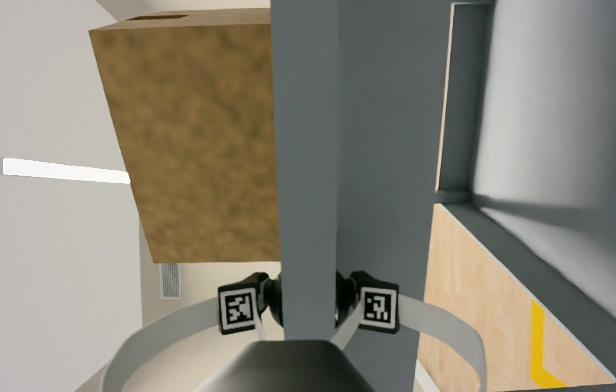

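Emit:
move:
  r2: {"base": {"translate_m": -0.01, "strafe_m": -0.235}, "pace": "slow", "contact_limits": {"translate_m": 0.6}}
  blocking: false

Emit:
wait:
  seconds: 4
  cameras: ["r2_head_camera"]

Scene clock: 1717.53 s.
earlier move: r2 done
move: r2 moving
r1: as last shown
r1.lidar_m: 1.96 0.25 0.25 0.27 0.73 1.36 1.74 2.80 3.05 4.73 4.78 2.39
r1.motor_effort: lift_m=+22(22) arm_m=+15(15) wheel_0=+4(4) wheel_1=+22(23) wheel_2=-21(21)
r1.servo_current: wrist_yaw_rad=98(104) wrist_pitch_rad=46(46) wrist_roll_rad=46(59) gripper_m=46(46)
r1.contact_limits: translate_m 1
r1.wrist_depth_mm: - 136 - - - - - / - 136 195 - - - - / 106 134 180 - - - - / 119 136 268 - - - - / - - - - - - - / 1808 1863 194 1808 187 1708 1808 / 1336 1160 1182 153 1229 1160 1336
r2.base_odometry: x=-5.867 y=-2.718 heading=+1.757
r2.turned_by_wheels: +0.001
r2.turned_by_imu: +0.002
r2.base_tilt: forward=-0.6 right=+0.0
r2.lidar_m: 0.40 1.72 1.21 1.15 1.16 1.06 0.97 1.05 1.43 1.65 1.70 0.39
r2.base_status: translate_m moving; strafe_m moving
r2.joint_positions: lift_m=+0.688 arm_m=+0.000 wrist_yaw_rad=+0.006 wrist_pitch_rad=+0.003 wrist_roll_rad=+1.569 gripper_m=-0.028
r2.joint_status: all done
r2.measured_speeds: translate_m=-0.001 strafe_m=-0.054 rotate_rad=+0.004 lift_m=+0.000 arm_m=+0.000 wrist_yaw_rad=+0.002 wrist_pitch_rad=+0.000 wrist_roll_rad=+0.000
r2.motor_effort: lift_m=+17(17) arm_m=+4(4) wheel_0=+7(15) wheel_1=-6(8) wheel_2=+9(9)
r2.servo_current: wrist_yaw_rad=59(59) wrist_pitch_rad=39(52) wrist_roll_rad=59(59) gripper_m=130(137)
r2.contact_limits: translate_m 0.6
r2.hand_pose: x=+0.4598 y=-0.0858 z=+0.8652 quat_wxyz=(+0.708, +0.706, +0.003, +0.001) (m; r2's base frame)
r2.wrist_depth_mm: - 373 373 131 186 - - / - 392 392 139 196 - - / - 430 427 145 207 - - / - 480 462 154 217 - - / - - 512 162 228 1863 - / - - 186 172 179 1464 492 / - - - - - 1576 1182
pictures: none

Scene clock: 1720.57 s.
earlier move: r2 done
r1.base_odometry: x=-2.251 y=-0.431 heading=-1.235
r1.turned_by_wheels: +0.000
r1.turned_by_imu: +0.000
r1.base_tilt: forward=-3.1 right=+2.1
r1.lidar_m: 1.96 0.25 0.25 0.29 0.73 1.34 1.74 2.81 3.04 4.73 4.77 2.44
r1.base_status: not commanded
r1.joint_positions: lift_m=+0.350 arm_m=-0.001 wrist_yaw_rad=+3.097 wrist_pitch_rad=+0.002 wrist_roll_rad=+0.000 gripper_m=+0.056
r1.joint_status: not commanded
r1.measured_speeds: all 0
r1.motor_effort: lift_m=+22(22) arm_m=+15(15) wheel_0=+3(4) wheel_1=+22(23) wheel_2=-21(21)
r1.servo_current: wrist_yaw_rad=104(117) wrist_pitch_rad=39(46) wrist_roll_rad=52(65) gripper_m=39(52)
r1.contact_limits: translate_m 1
r1.hand_pose: x=-0.1142 y=+0.1003 z=+0.5273 quat_wxyz=(+0.022, -0.001, +0.000, +1.000) (m; r1's base frame)
r1.wrist_depth_mm: - 136 - - - - - / - 136 195 - - - - / 106 135 181 - - - - / 119 136 271 - - - - / - - - - - - - / 1756 1808 194 1808 187 1661 1808 / 1336 1182 1160 153 1229 1160 1281
r2.base_odometry: x=-5.648 y=-2.686 heading=+1.757
r2.turned_by_wheels: +0.000
r2.turned_by_imu: +0.001
r2.base_tilt: forward=-0.7 right=+0.1
r2.lidar_m: 0.39 0.42 1.46 1.37 1.43 1.02 0.97 1.03 1.42 1.43 1.46 0.43
r2.base_status: done
r2.joint_positions: lift_m=+0.688 arm_m=+0.000 wrist_yaw_rad=+0.005 wrist_pitch_rad=+0.003 wrist_roll_rad=+1.569 gripper_m=-0.029
r2.joint_status: all done
r2.measured_speeds: all 0
r2.motor_effort: lift_m=+18(18) arm_m=+4(4) wheel_0=+8(20) wheel_1=-4(9) wheel_2=+4(12)
r2.servo_current: wrist_yaw_rad=46(65) wrist_pitch_rad=46(52) wrist_roll_rad=39(59) gripper_m=98(137)
r2.contact_limits: translate_m 0.6
r2.hand_pose: x=+0.4597 y=-0.0859 z=+0.8652 quat_wxyz=(+0.708, +0.706, +0.003, +0.001) (m; r2's base frame)
r2.wrist_depth_mm: - - - 163 221 1576 1160 / - - - 163 223 1537 - / - - 462 165 225 809 - / - 436 436 167 227 820 - / - 459 452 167 229 842 - / - - 186 169 179 - - / - - 492 - 233 1576 -
wait: 3.03 of 4 s (r2 has come to rest)
pictures: r2_head_camera
Images, in order (width x height): r2_head_camera 420x560.

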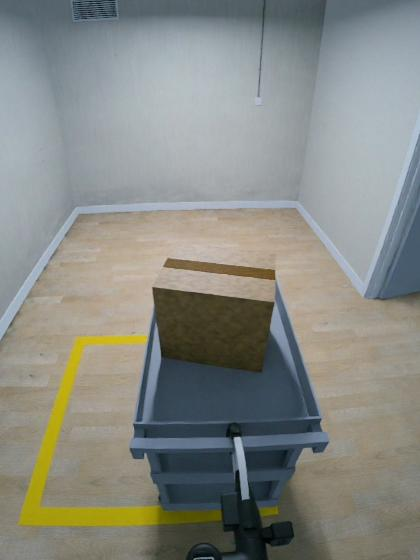

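Emit:
move:
  r2: {"base": {"translate_m": 0.2}, "pace": "slow", "contact_limits": {"translate_m": 0.6}}
  blocking: false

Emit:
wait:
  seconds: 3
  cameras: ["r2_head_camera","r2_head_right_camera"]

Scene clock: 1775.97 s.
move: r2 moving
r1: as last shown
r1.lidar_m: 1.97 0.25 0.25 0.30 0.75 1.38 1.74 2.80 3.07 4.71 4.78 2.41
r1.motor_effort: lift_m=+22(22) arm_m=+15(15) wheel_0=+3(4) wheel_1=+22(22) wheel_2=-21(21)
r1.servo_current: wrist_yaw_rad=85(104) wrist_pitch_rad=46(52) wrist_roll_rad=33(59) gripper_m=39(52)
r1.contact_limits: translate_m 1
r1.wrist_depth_mm: - 136 - - - - - / - 136 195 - - - - / 106 134 181 - - - - / 119 136 268 - - - - / - - - - - - - / 1808 1863 194 1863 187 1708 1863 / 1336 1182 1205 153 1255 1182 1308
r2.base_odometry: x=-5.650 y=-2.674 heading=+1.757
r2.turned_by_wheels: +0.000
r2.turned_by_imu: +0.001
r2.base_tilt: forward=-0.7 right=+0.1
r2.lidar_m: 0.38 0.40 1.47 1.36 1.41 1.07 0.98 1.03 1.45 1.42 1.46 0.40
r2.base_status: translate_m moving
r2.joint_positions: lift_m=+0.688 arm_m=+0.000 wrist_yaw_rad=+0.000 wrist_pitch_rad=+0.003 wrist_roll_rad=+1.569 gripper_m=-0.029
r2.joint_status: not commanded
r2.measured_speeds: translate_m=+0.048 strafe_m=-0.001 rotate_rad=-0.002 lift_m=+0.000 arm_m=+0.000 wrist_yaw_rad=-0.019 wrist_pitch_rad=+0.000 wrist_roll_rad=+0.000
r2.motor_effort: lift_m=+18(18) arm_m=+4(4) wheel_0=+7(12) wheel_1=+8(8) wheel_2=-14(14)
r2.servo_current: wrist_yaw_rad=46(59) wrist_pitch_rad=46(46) wrist_roll_rad=46(59) gripper_m=91(98)
r2.contact_limits: translate_m 0.6
r2.hand_pose: x=+0.4593 y=-0.0873 z=+0.8652 quat_wxyz=(+0.708, +0.706, +0.001, -0.001) (m; r2's base frame)
r2.wrist_depth_mm: - - - 166 227 1576 1160 / - - - 167 227 1537 - / - - 544 167 228 809 - / - 436 433 168 229 831 - / - 459 449 168 229 820 - / - - 185 169 179 - - / - - 484 - 231 1537 -
pictures: none

Scene clock: 1778.77 s.
earlier move: r2 done
r1.base_odometry: x=-2.251 y=-0.431 heading=-1.235
r1.turned_by_wheels: +0.000
r1.turned_by_imu: +0.000
r1.base_tilt: forward=-3.1 right=+2.1
r1.lidar_m: 1.95 0.25 0.25 0.30 0.73 1.38 1.75 2.80 3.07 4.71 4.77 2.40
r1.base_status: not commanded
r1.joint_positions: lift_m=+0.350 arm_m=-0.001 wrist_yaw_rad=+3.097 wrist_pitch_rad=+0.002 wrist_roll_rad=+0.000 gripper_m=+0.056
r1.joint_status: not commanded
r1.measured_speeds: all 0
r1.motor_effort: lift_m=+22(22) arm_m=+15(15) wheel_0=+4(4) wheel_1=+22(22) wheel_2=-21(21)
r1.servo_current: wrist_yaw_rad=104(117) wrist_pitch_rad=39(52) wrist_roll_rad=39(65) gripper_m=39(52)
r1.contact_limits: translate_m 1
r1.hand_pose: x=-0.1142 y=+0.1003 z=+0.5273 quat_wxyz=(+0.022, -0.001, +0.000, +1.000) (m; r1's base frame)
r1.wrist_depth_mm: - 136 - - - - - / - 135 195 - - - - / 106 134 181 - - - - / 119 136 268 - - - - / - - - - - - - / 1808 1863 194 1808 187 1661 1808 / 1336 1160 1160 153 1229 1160 1308
r2.base_odometry: x=-5.685 y=-2.490 heading=+1.757
r2.turned_by_wheels: +0.000
r2.turned_by_imu: -0.001
r2.base_tilt: forward=-0.7 right=+0.1
r2.lidar_m: 0.40 0.41 1.45 1.37 1.41 1.23 1.18 1.23 1.52 1.41 1.48 0.43
r2.base_status: done
r2.joint_positions: lift_m=+0.688 arm_m=+0.000 wrist_yaw_rad=-0.005 wrist_pitch_rad=+0.003 wrist_roll_rad=+1.569 gripper_m=-0.029
r2.joint_status: not commanded
r2.measured_speeds: all 0
r2.motor_effort: lift_m=+18(18) arm_m=+4(4) wheel_0=+0(12) wheel_1=+5(9) wheel_2=-10(18)
r2.servo_current: wrist_yaw_rad=52(65) wrist_pitch_rad=46(46) wrist_roll_rad=52(59) gripper_m=85(98)
r2.contact_limits: translate_m 0.6
r2.hand_pose: x=+0.4588 y=-0.0888 z=+0.8652 quat_wxyz=(+0.708, +0.706, -0.001, -0.003) (m; r2's base frame)
r2.wrist_depth_mm: - - - 181 245 1499 1160 / - - - 179 241 1618 512 / - - - 176 237 820 - / - 436 436 175 235 842 - / - 445 445 172 232 820 - / - 455 185 169 180 - - / - 462 462 - 227 - -
wait: 2.80 of 3 s (r2 has come to rest)
pictures: r2_head_camera, r2_head_right_camera
Images, in order (width x height): r2_head_camera 420x560, r2_head_right_camera 420x672.

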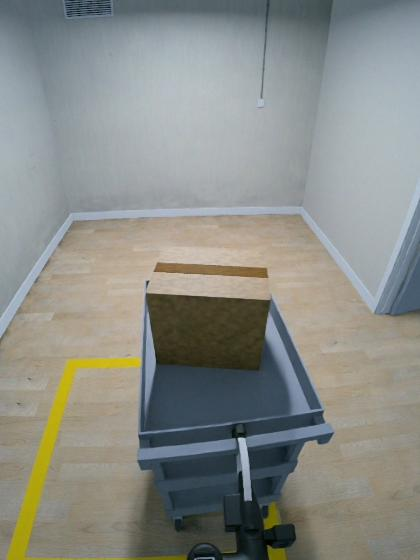

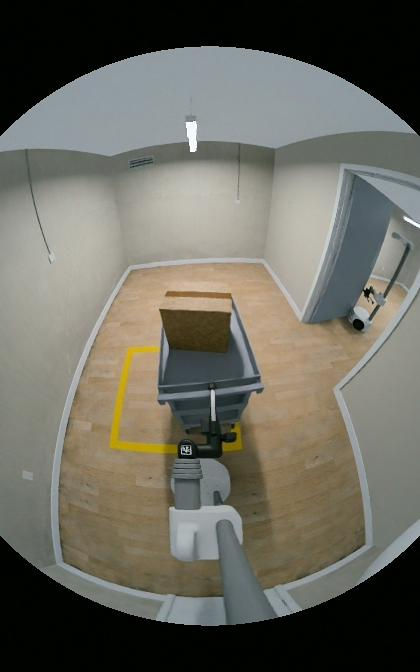

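Emit:
move:
  r2: {"joints": {"gripper_m": 0.12}}
  blocking: false

Emit:
wait:
  seconds: 1.3

Emit:
move:
  r2: {"base": {"translate_m": -0.2}}
  blocking: false

Emit:
wait:
  seconds: 2

Emit:
move:
  r2: {"base": {"strafe_m": -0.95}, "joints": {"gripper_m": -0.02, "lift_m": 0.61}, "pace": "fast"}
  blocking: false

Emit:
wait:
  seconds: 4
  cameras: ["r2_head_camera","r2_head_left_camera"]

Scene clock: 1802.53 s.
move: r2 moving
r1: as last shown
r1.lidar_m: 1.96 0.25 0.25 0.29 0.77 1.36 1.75 2.80 3.04 4.75 4.78 2.40
r1.servo_current: wrist_yaw_rad=98(104) wrist_pitch_rad=46(52) wrist_roll_rad=39(65) gripper_m=39(46)
r1.contact_limits: translate_m 1
r1.wrist_depth_mm: - 135 - - - - - / - 135 195 - - - - / 106 135 180 - - - - / 119 136 268 - - - - / - - - - - - - / 1708 1808 193 1863 187 1661 1808 / 1366 1205 1182 153 1255 1160 1281
r2.base_odometry: x=-5.685 y=-2.490 heading=+1.757
r2.turned_by_wheels: +0.000
r2.turned_by_imu: +0.000
r2.base_tilt: forward=-0.7 right=+0.1
r2.lidar_m: 0.38 0.40 1.46 1.37 1.44 1.29 1.16 1.23 1.50 1.43 1.49 0.43
r2.base_status: not commanded
r2.joint_positions: lift_m=+0.688 arm_m=+0.000 wrist_yaw_rad=-0.005 wrist_pitch_rad=+0.003 wrist_roll_rad=+1.569 gripper_m=-0.003
r2.joint_status: gripper_m moving
r2.measured_speeds: all 0
r2.motor_effort: lift_m=+18(18) arm_m=+4(4) wheel_0=+0(0) wheel_1=+5(6) wheel_2=-10(10)
r2.servo_current: wrist_yaw_rad=59(65) wrist_pitch_rad=39(46) wrist_roll_rad=46(52) gripper_m=111(111)
r2.contact_limits: translate_m 0.6
r2.hand_pose: x=+0.4588 y=-0.0888 z=+0.8652 quat_wxyz=(+0.708, +0.706, -0.001, -0.003) (m; r2's base frame)
r2.wrist_depth_mm: - - - 186 248 1576 1160 / - - - 183 244 1618 564 / - - - 181 242 809 - / - 439 439 179 238 842 - / - 449 449 176 235 831 - / - 459 189 173 181 - - / - - 466 - 229 - -
pictures: none

Scene clock: 1803.83 s.
earlier move: r2 moving
r1.base_odometry: x=-2.251 y=-0.431 heading=-1.235
r1.turned_by_wheels: +0.000
r1.turned_by_imu: +0.000
r1.base_tilt: forward=-3.1 right=+2.1
r1.lidar_m: 1.93 0.25 0.25 0.29 0.75 1.38 1.74 2.80 3.06 4.74 4.78 2.41
r1.base_status: not commanded
r1.joint_positions: lift_m=+0.350 arm_m=-0.001 wrist_yaw_rad=+3.097 wrist_pitch_rad=+0.002 wrist_roll_rad=+0.000 gripper_m=+0.056
r1.joint_status: not commanded
r1.measured_speeds: all 0
r1.motor_effort: lift_m=+22(22) arm_m=+15(15) wheel_0=+3(4) wheel_1=+22(22) wheel_2=-21(21)
r1.servo_current: wrist_yaw_rad=98(111) wrist_pitch_rad=46(52) wrist_roll_rad=59(65) gripper_m=46(46)
r1.contact_limits: translate_m 1
r1.hand_pose: x=-0.1142 y=+0.1003 z=+0.5273 quat_wxyz=(+0.022, -0.001, +0.000, +1.000) (m; r1's base frame)
r1.wrist_depth_mm: - 136 - - - - - / - 135 195 - - - - / 106 134 180 - - - - / 119 136 270 - - - - / - - - - - - - / 1808 1863 193 1808 187 1661 1756 / 1336 1182 1182 153 1255 1182 1308
r2.base_odometry: x=-5.685 y=-2.490 heading=+1.757
r2.turned_by_wheels: +0.000
r2.turned_by_imu: +0.000
r2.base_tilt: forward=-0.7 right=+0.1
r2.lidar_m: 0.39 0.41 1.44 1.37 1.42 1.27 1.16 1.25 1.50 1.42 1.48 0.44
r2.base_status: not commanded
r2.joint_positions: lift_m=+0.688 arm_m=+0.000 wrist_yaw_rad=-0.003 wrist_pitch_rad=+0.003 wrist_roll_rad=+1.569 gripper_m=+0.118
r2.joint_status: gripper_m moving
r2.measured_speeds: all 0
r2.motor_effort: lift_m=+17(18) arm_m=+4(4) wheel_0=+0(1) wheel_1=+5(6) wheel_2=-7(10)
r2.servo_current: wrist_yaw_rad=39(65) wrist_pitch_rad=39(46) wrist_roll_rad=52(59) gripper_m=39(130)
r2.contact_limits: translate_m 0.6
r2.hand_pose: x=+0.4590 y=-0.0883 z=+0.8652 quat_wxyz=(+0.708, +0.706, +0.000, -0.002) (m; r2's base frame)
r2.wrist_depth_mm: - - - 260 260 1576 1138 / - - - 196 256 1708 535 / - - - 194 253 820 - / - - 452 191 250 854 - / - - 462 189 248 - - / - - 200 186 198 - - / - - 484 - 240 - -
wait: 1.30 s; no rest
pictures: none

Scene clock: 1804.33 s.
earlier move: r2 done
move: r2 moving
r1: as last shown
r1.lidar_m: 1.96 0.25 0.25 0.28 0.75 1.38 1.73 2.79 3.07 4.74 4.77 2.41
r1.motor_effort: lift_m=+22(22) arm_m=+15(15) wheel_0=+4(4) wheel_1=+22(22) wheel_2=-21(21)
r1.servo_current: wrist_yaw_rad=91(104) wrist_pitch_rad=39(46) wrist_roll_rad=39(65) gripper_m=46(52)
r1.contact_limits: translate_m 1
r1.wrist_depth_mm: - 135 - - - - - / - 135 195 - - - - / 106 134 181 - - - - / 119 136 268 - - - - / - - - - - - - / 1863 1808 194 1863 187 1618 1808 / 1308 1160 1182 153 1255 1160 1308
r2.base_odometry: x=-5.679 y=-2.520 heading=+1.757
r2.turned_by_wheels: +0.000
r2.turned_by_imu: +0.000
r2.base_tilt: forward=-0.7 right=+0.1
r2.lidar_m: 0.42 0.43 1.44 1.38 1.43 1.23 1.13 1.20 1.48 1.42 1.47 0.47
r2.base_status: translate_m moving
r2.joint_positions: lift_m=+0.688 arm_m=+0.000 wrist_yaw_rad=-0.003 wrist_pitch_rad=+0.003 wrist_roll_rad=+1.569 gripper_m=+0.120
r2.joint_status: all done
r2.measured_speeds: translate_m=-0.122 strafe_m=-0.001 rotate_rad=+0.000 lift_m=+0.000 arm_m=+0.000 wrist_yaw_rad=+0.000 wrist_pitch_rad=+0.000 wrist_roll_rad=+0.000
r2.motor_effort: lift_m=+17(17) arm_m=+4(4) wheel_0=-6(10) wheel_1=-7(8) wheel_2=+11(12)
r2.servo_current: wrist_yaw_rad=52(52) wrist_pitch_rad=39(52) wrist_roll_rad=46(52) gripper_m=52(59)
r2.hand_pose: x=+0.4590 y=-0.0883 z=+0.8652 quat_wxyz=(+0.708, +0.706, +0.000, -0.002) (m; r2's base frame)
r2.wrist_depth_mm: - - - 286 287 1397 410 / - - - 282 285 1708 539 / - - - 279 281 854 - / - - 484 278 277 878 - / - - 488 216 274 866 - / - - 200 213 214 - - / - - 508 - - 1808 -
pictures: none

Scene clock: 1805.90 s.
earlier move: r2 done
r1.base_odometry: x=-2.251 y=-0.431 heading=-1.235
r1.turned_by_wheels: +0.000
r1.turned_by_imu: +0.000
r1.base_tilt: forward=-3.1 right=+2.1
r1.lidar_m: 1.94 0.25 0.25 0.29 0.72 1.36 1.73 2.80 3.03 4.77 4.80 2.39
r1.base_status: not commanded
r1.joint_positions: lift_m=+0.350 arm_m=-0.001 wrist_yaw_rad=+3.097 wrist_pitch_rad=+0.002 wrist_roll_rad=+0.000 gripper_m=+0.056
r1.joint_status: not commanded
r1.measured_speeds: all 0
r1.motor_effort: lift_m=+22(22) arm_m=+15(15) wheel_0=+3(4) wheel_1=+22(22) wheel_2=-21(21)
r1.servo_current: wrist_yaw_rad=91(111) wrist_pitch_rad=52(52) wrist_roll_rad=59(65) gripper_m=39(52)
r1.contact_limits: translate_m 1
r1.hand_pose: x=-0.1142 y=+0.1003 z=+0.5273 quat_wxyz=(+0.022, -0.001, +0.000, +1.000) (m; r1's base frame)
r1.wrist_depth_mm: - 136 - - - - - / - 136 195 - - - - / 106 134 181 - - - - / 119 136 268 - - - - / - - - - - - - / 1863 1808 194 1921 187 1661 1756 / 1308 1182 1182 153 1255 1182 1308
r2.base_odometry: x=-5.648 y=-2.686 heading=+1.757
r2.turned_by_wheels: +0.000
r2.turned_by_imu: +0.000
r2.base_tilt: forward=-0.7 right=+0.1
r2.lidar_m: 0.57 2.03 1.44 1.33 1.42 1.03 0.97 1.02 1.42 1.41 1.49 0.63
r2.base_status: done
r2.joint_positions: lift_m=+0.688 arm_m=+0.000 wrist_yaw_rad=-0.003 wrist_pitch_rad=+0.003 wrist_roll_rad=+1.569 gripper_m=+0.120
r2.joint_status: all done
r2.measured_speeds: all 0
r2.motor_effort: lift_m=+17(18) arm_m=+4(4) wheel_0=-3(12) wheel_1=-4(9) wheel_2=+4(13)
r2.servo_current: wrist_yaw_rad=52(59) wrist_pitch_rad=46(52) wrist_roll_rad=46(59) gripper_m=59(59)
r2.hand_pose: x=+0.4590 y=-0.0882 z=+0.8652 quat_wxyz=(+0.708, +0.706, +0.000, -0.002) (m; r2's base frame)
r2.wrist_depth_mm: - - - - - 1661 1182 / - - - 459 - 1863 462 / - - - - - 831 452 / - - 647 452 1078 - 445 / - - 661 445 442 - 445 / - - 216 382 198 - 439 / - - - - - 1921 -
wait: 1.57 of 2 s (r2 has come to rest)
pictures: none

Scene clock: 1806.40 s.
move: r2 moving
r1: as last shown
r1.lidar_m: 1.94 0.25 0.25 0.28 0.74 1.37 1.73 2.80 3.03 4.72 4.79 2.40
r1.servo_current: wrist_yaw_rad=85(111) wrist_pitch_rad=39(52) wrist_roll_rad=39(65) gripper_m=39(46)
r1.contact_limits: translate_m 1
r1.wrist_depth_mm: - 135 - - - - - / - 136 195 - - - - / 106 134 181 - - - - / 119 136 270 - - - - / - - - - - - - / 1863 1808 194 1863 187 1708 1808 / 1336 1160 1182 153 1229 1182 1308
r2.base_odometry: x=-5.594 y=-2.676 heading=+1.756
r2.turned_by_wheels: +0.000
r2.turned_by_imu: +0.000
r2.base_tilt: forward=-0.7 right=+0.1
r2.lidar_m: 0.57 0.63 1.50 1.39 1.48 1.04 0.98 1.04 1.41 1.38 1.41 0.66
r2.base_status: strafe_m moving
r2.joint_positions: lift_m=+0.631 arm_m=+0.000 wrist_yaw_rad=-0.003 wrist_pitch_rad=+0.003 wrist_roll_rad=+1.569 gripper_m=+0.106
r2.joint_status: lift_m moving; gripper_m moving
r2.measured_speeds: translate_m=+0.001 strafe_m=-0.213 rotate_rad=-0.005 lift_m=-0.151 arm_m=+0.000 wrist_yaw_rad=+0.000 wrist_pitch_rad=+0.000 wrist_roll_rad=+0.000
r2.motor_effort: lift_m=+15(16) arm_m=+3(4) wheel_0=+13(15) wheel_1=-14(15) wheel_2=+1(2)
r2.servo_current: wrist_yaw_rad=39(52) wrist_pitch_rad=52(52) wrist_roll_rad=46(59) gripper_m=130(130)
r2.hand_pose: x=+0.4591 y=-0.0882 z=+0.8080 quat_wxyz=(+0.708, +0.706, +0.000, -0.002) (m; r2's base frame)
r2.wrist_depth_mm: - - - - - 1618 1098 / - - - - - 1576 1042 / - - - 455 - 459 459 / - - 647 452 - - 452 / - - 654 452 - - 449 / - - 196 439 190 - 439 / - - 683 - - - 439
pictures: none

Scene clock: 1809.50 s.
earlier move: r2 done
r1.base_odometry: x=-2.251 y=-0.431 heading=-1.235
r1.turned_by_wheels: +0.000
r1.turned_by_imu: +0.000
r1.base_tilt: forward=-3.1 right=+2.1
r1.lidar_m: 1.95 0.25 0.25 0.28 0.73 1.38 1.75 2.80 3.07 4.68 4.77 2.39
r1.base_status: not commanded
r1.joint_positions: lift_m=+0.350 arm_m=-0.001 wrist_yaw_rad=+3.097 wrist_pitch_rad=+0.002 wrist_roll_rad=+0.000 gripper_m=+0.056
r1.joint_status: not commanded
r1.measured_speeds: all 0
r1.motor_effort: lift_m=+22(22) arm_m=+15(15) wheel_0=+3(4) wheel_1=+22(23) wheel_2=-21(21)
r1.servo_current: wrist_yaw_rad=78(124) wrist_pitch_rad=39(52) wrist_roll_rad=52(65) gripper_m=46(52)
r1.contact_limits: translate_m 1
r1.hand_pose: x=-0.1142 y=+0.1003 z=+0.5273 quat_wxyz=(+0.022, -0.001, +0.000, +1.000) (m; r1's base frame)
r1.wrist_depth_mm: - 136 - - - - - / - 136 195 - - - - / 106 134 180 - - - - / 119 136 268 - - - - / - - - - - - - / 1808 1863 193 1808 187 1661 1808 / 1308 1160 1182 153 1229 1182 1281
r2.base_odometry: x=-4.714 y=-2.511 heading=+1.757
r2.turned_by_wheels: +0.000
r2.turned_by_imu: +0.000
r2.base_tilt: forward=-0.6 right=+0.1
r2.lidar_m: 1.95 0.93 0.90 2.33 1.44 1.04 0.97 0.71 0.51 0.47 0.50 0.67
r2.base_status: done
r2.joint_positions: lift_m=+0.610 arm_m=+0.000 wrist_yaw_rad=-0.003 wrist_pitch_rad=+0.003 wrist_roll_rad=+1.569 gripper_m=-0.019
r2.joint_status: all done
r2.measured_speeds: all 0
r2.motor_effort: lift_m=+14(16) arm_m=+4(4) wheel_0=+1(16) wheel_1=+0(15) wheel_2=+0(2)
r2.servo_current: wrist_yaw_rad=46(59) wrist_pitch_rad=46(52) wrist_roll_rad=39(59) gripper_m=98(163)
r2.hand_pose: x=+0.4591 y=-0.0882 z=+0.7875 quat_wxyz=(+0.708, +0.706, +0.000, -0.002) (m; r2's base frame)
r2.wrist_depth_mm: - - - - - 1464 1078 / - - - - - 1464 1078 / - - - - - 1576 1078 / - - - - - 1576 1078 / - - - - - 1576 1118 / - - 187 201 180 1464 1098 / - - - - - 1397 1078
wait: 3.10 of 4 s (r2 has come to rest)
pictures: r2_head_camera, r2_head_left_camera
Images, in order (width x height): r2_head_camera 420x560, r2_head_left_camera 420x672.

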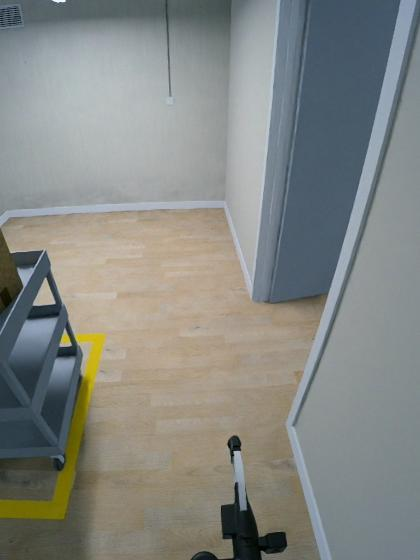

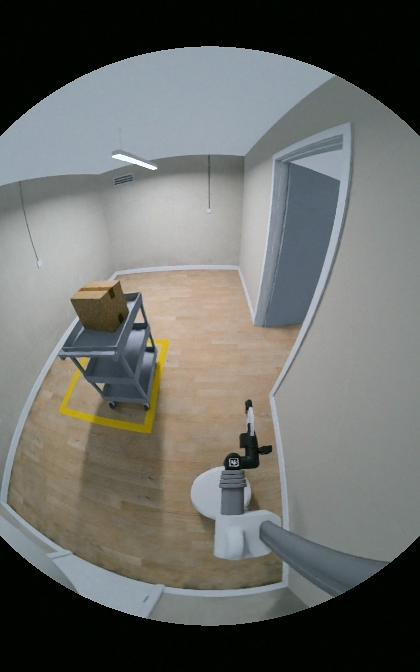

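Emit:
zoom_image:
  camera: "r2_head_left_camera"
  region: [40, 310, 200, 450]

Emit:
zoom_image:
  camera: "r2_head_camera"
  region: [0, 300, 140, 540]

Scaled by 3.150 from the camera's 420x672 image, which has a finer 600x960 frame.

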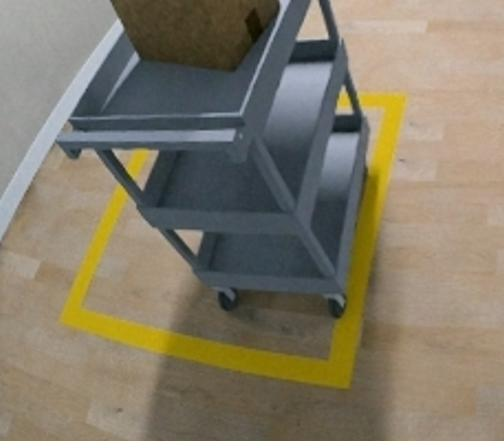

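Scaled by 2.100 from the camera's 420x560 image, which has a finer 1200x1600 frame.

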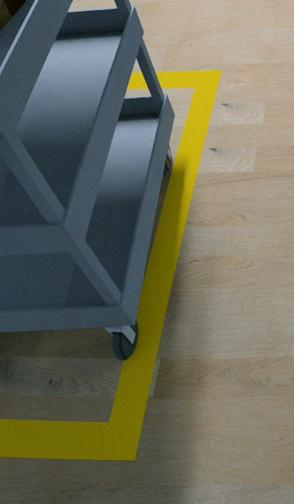

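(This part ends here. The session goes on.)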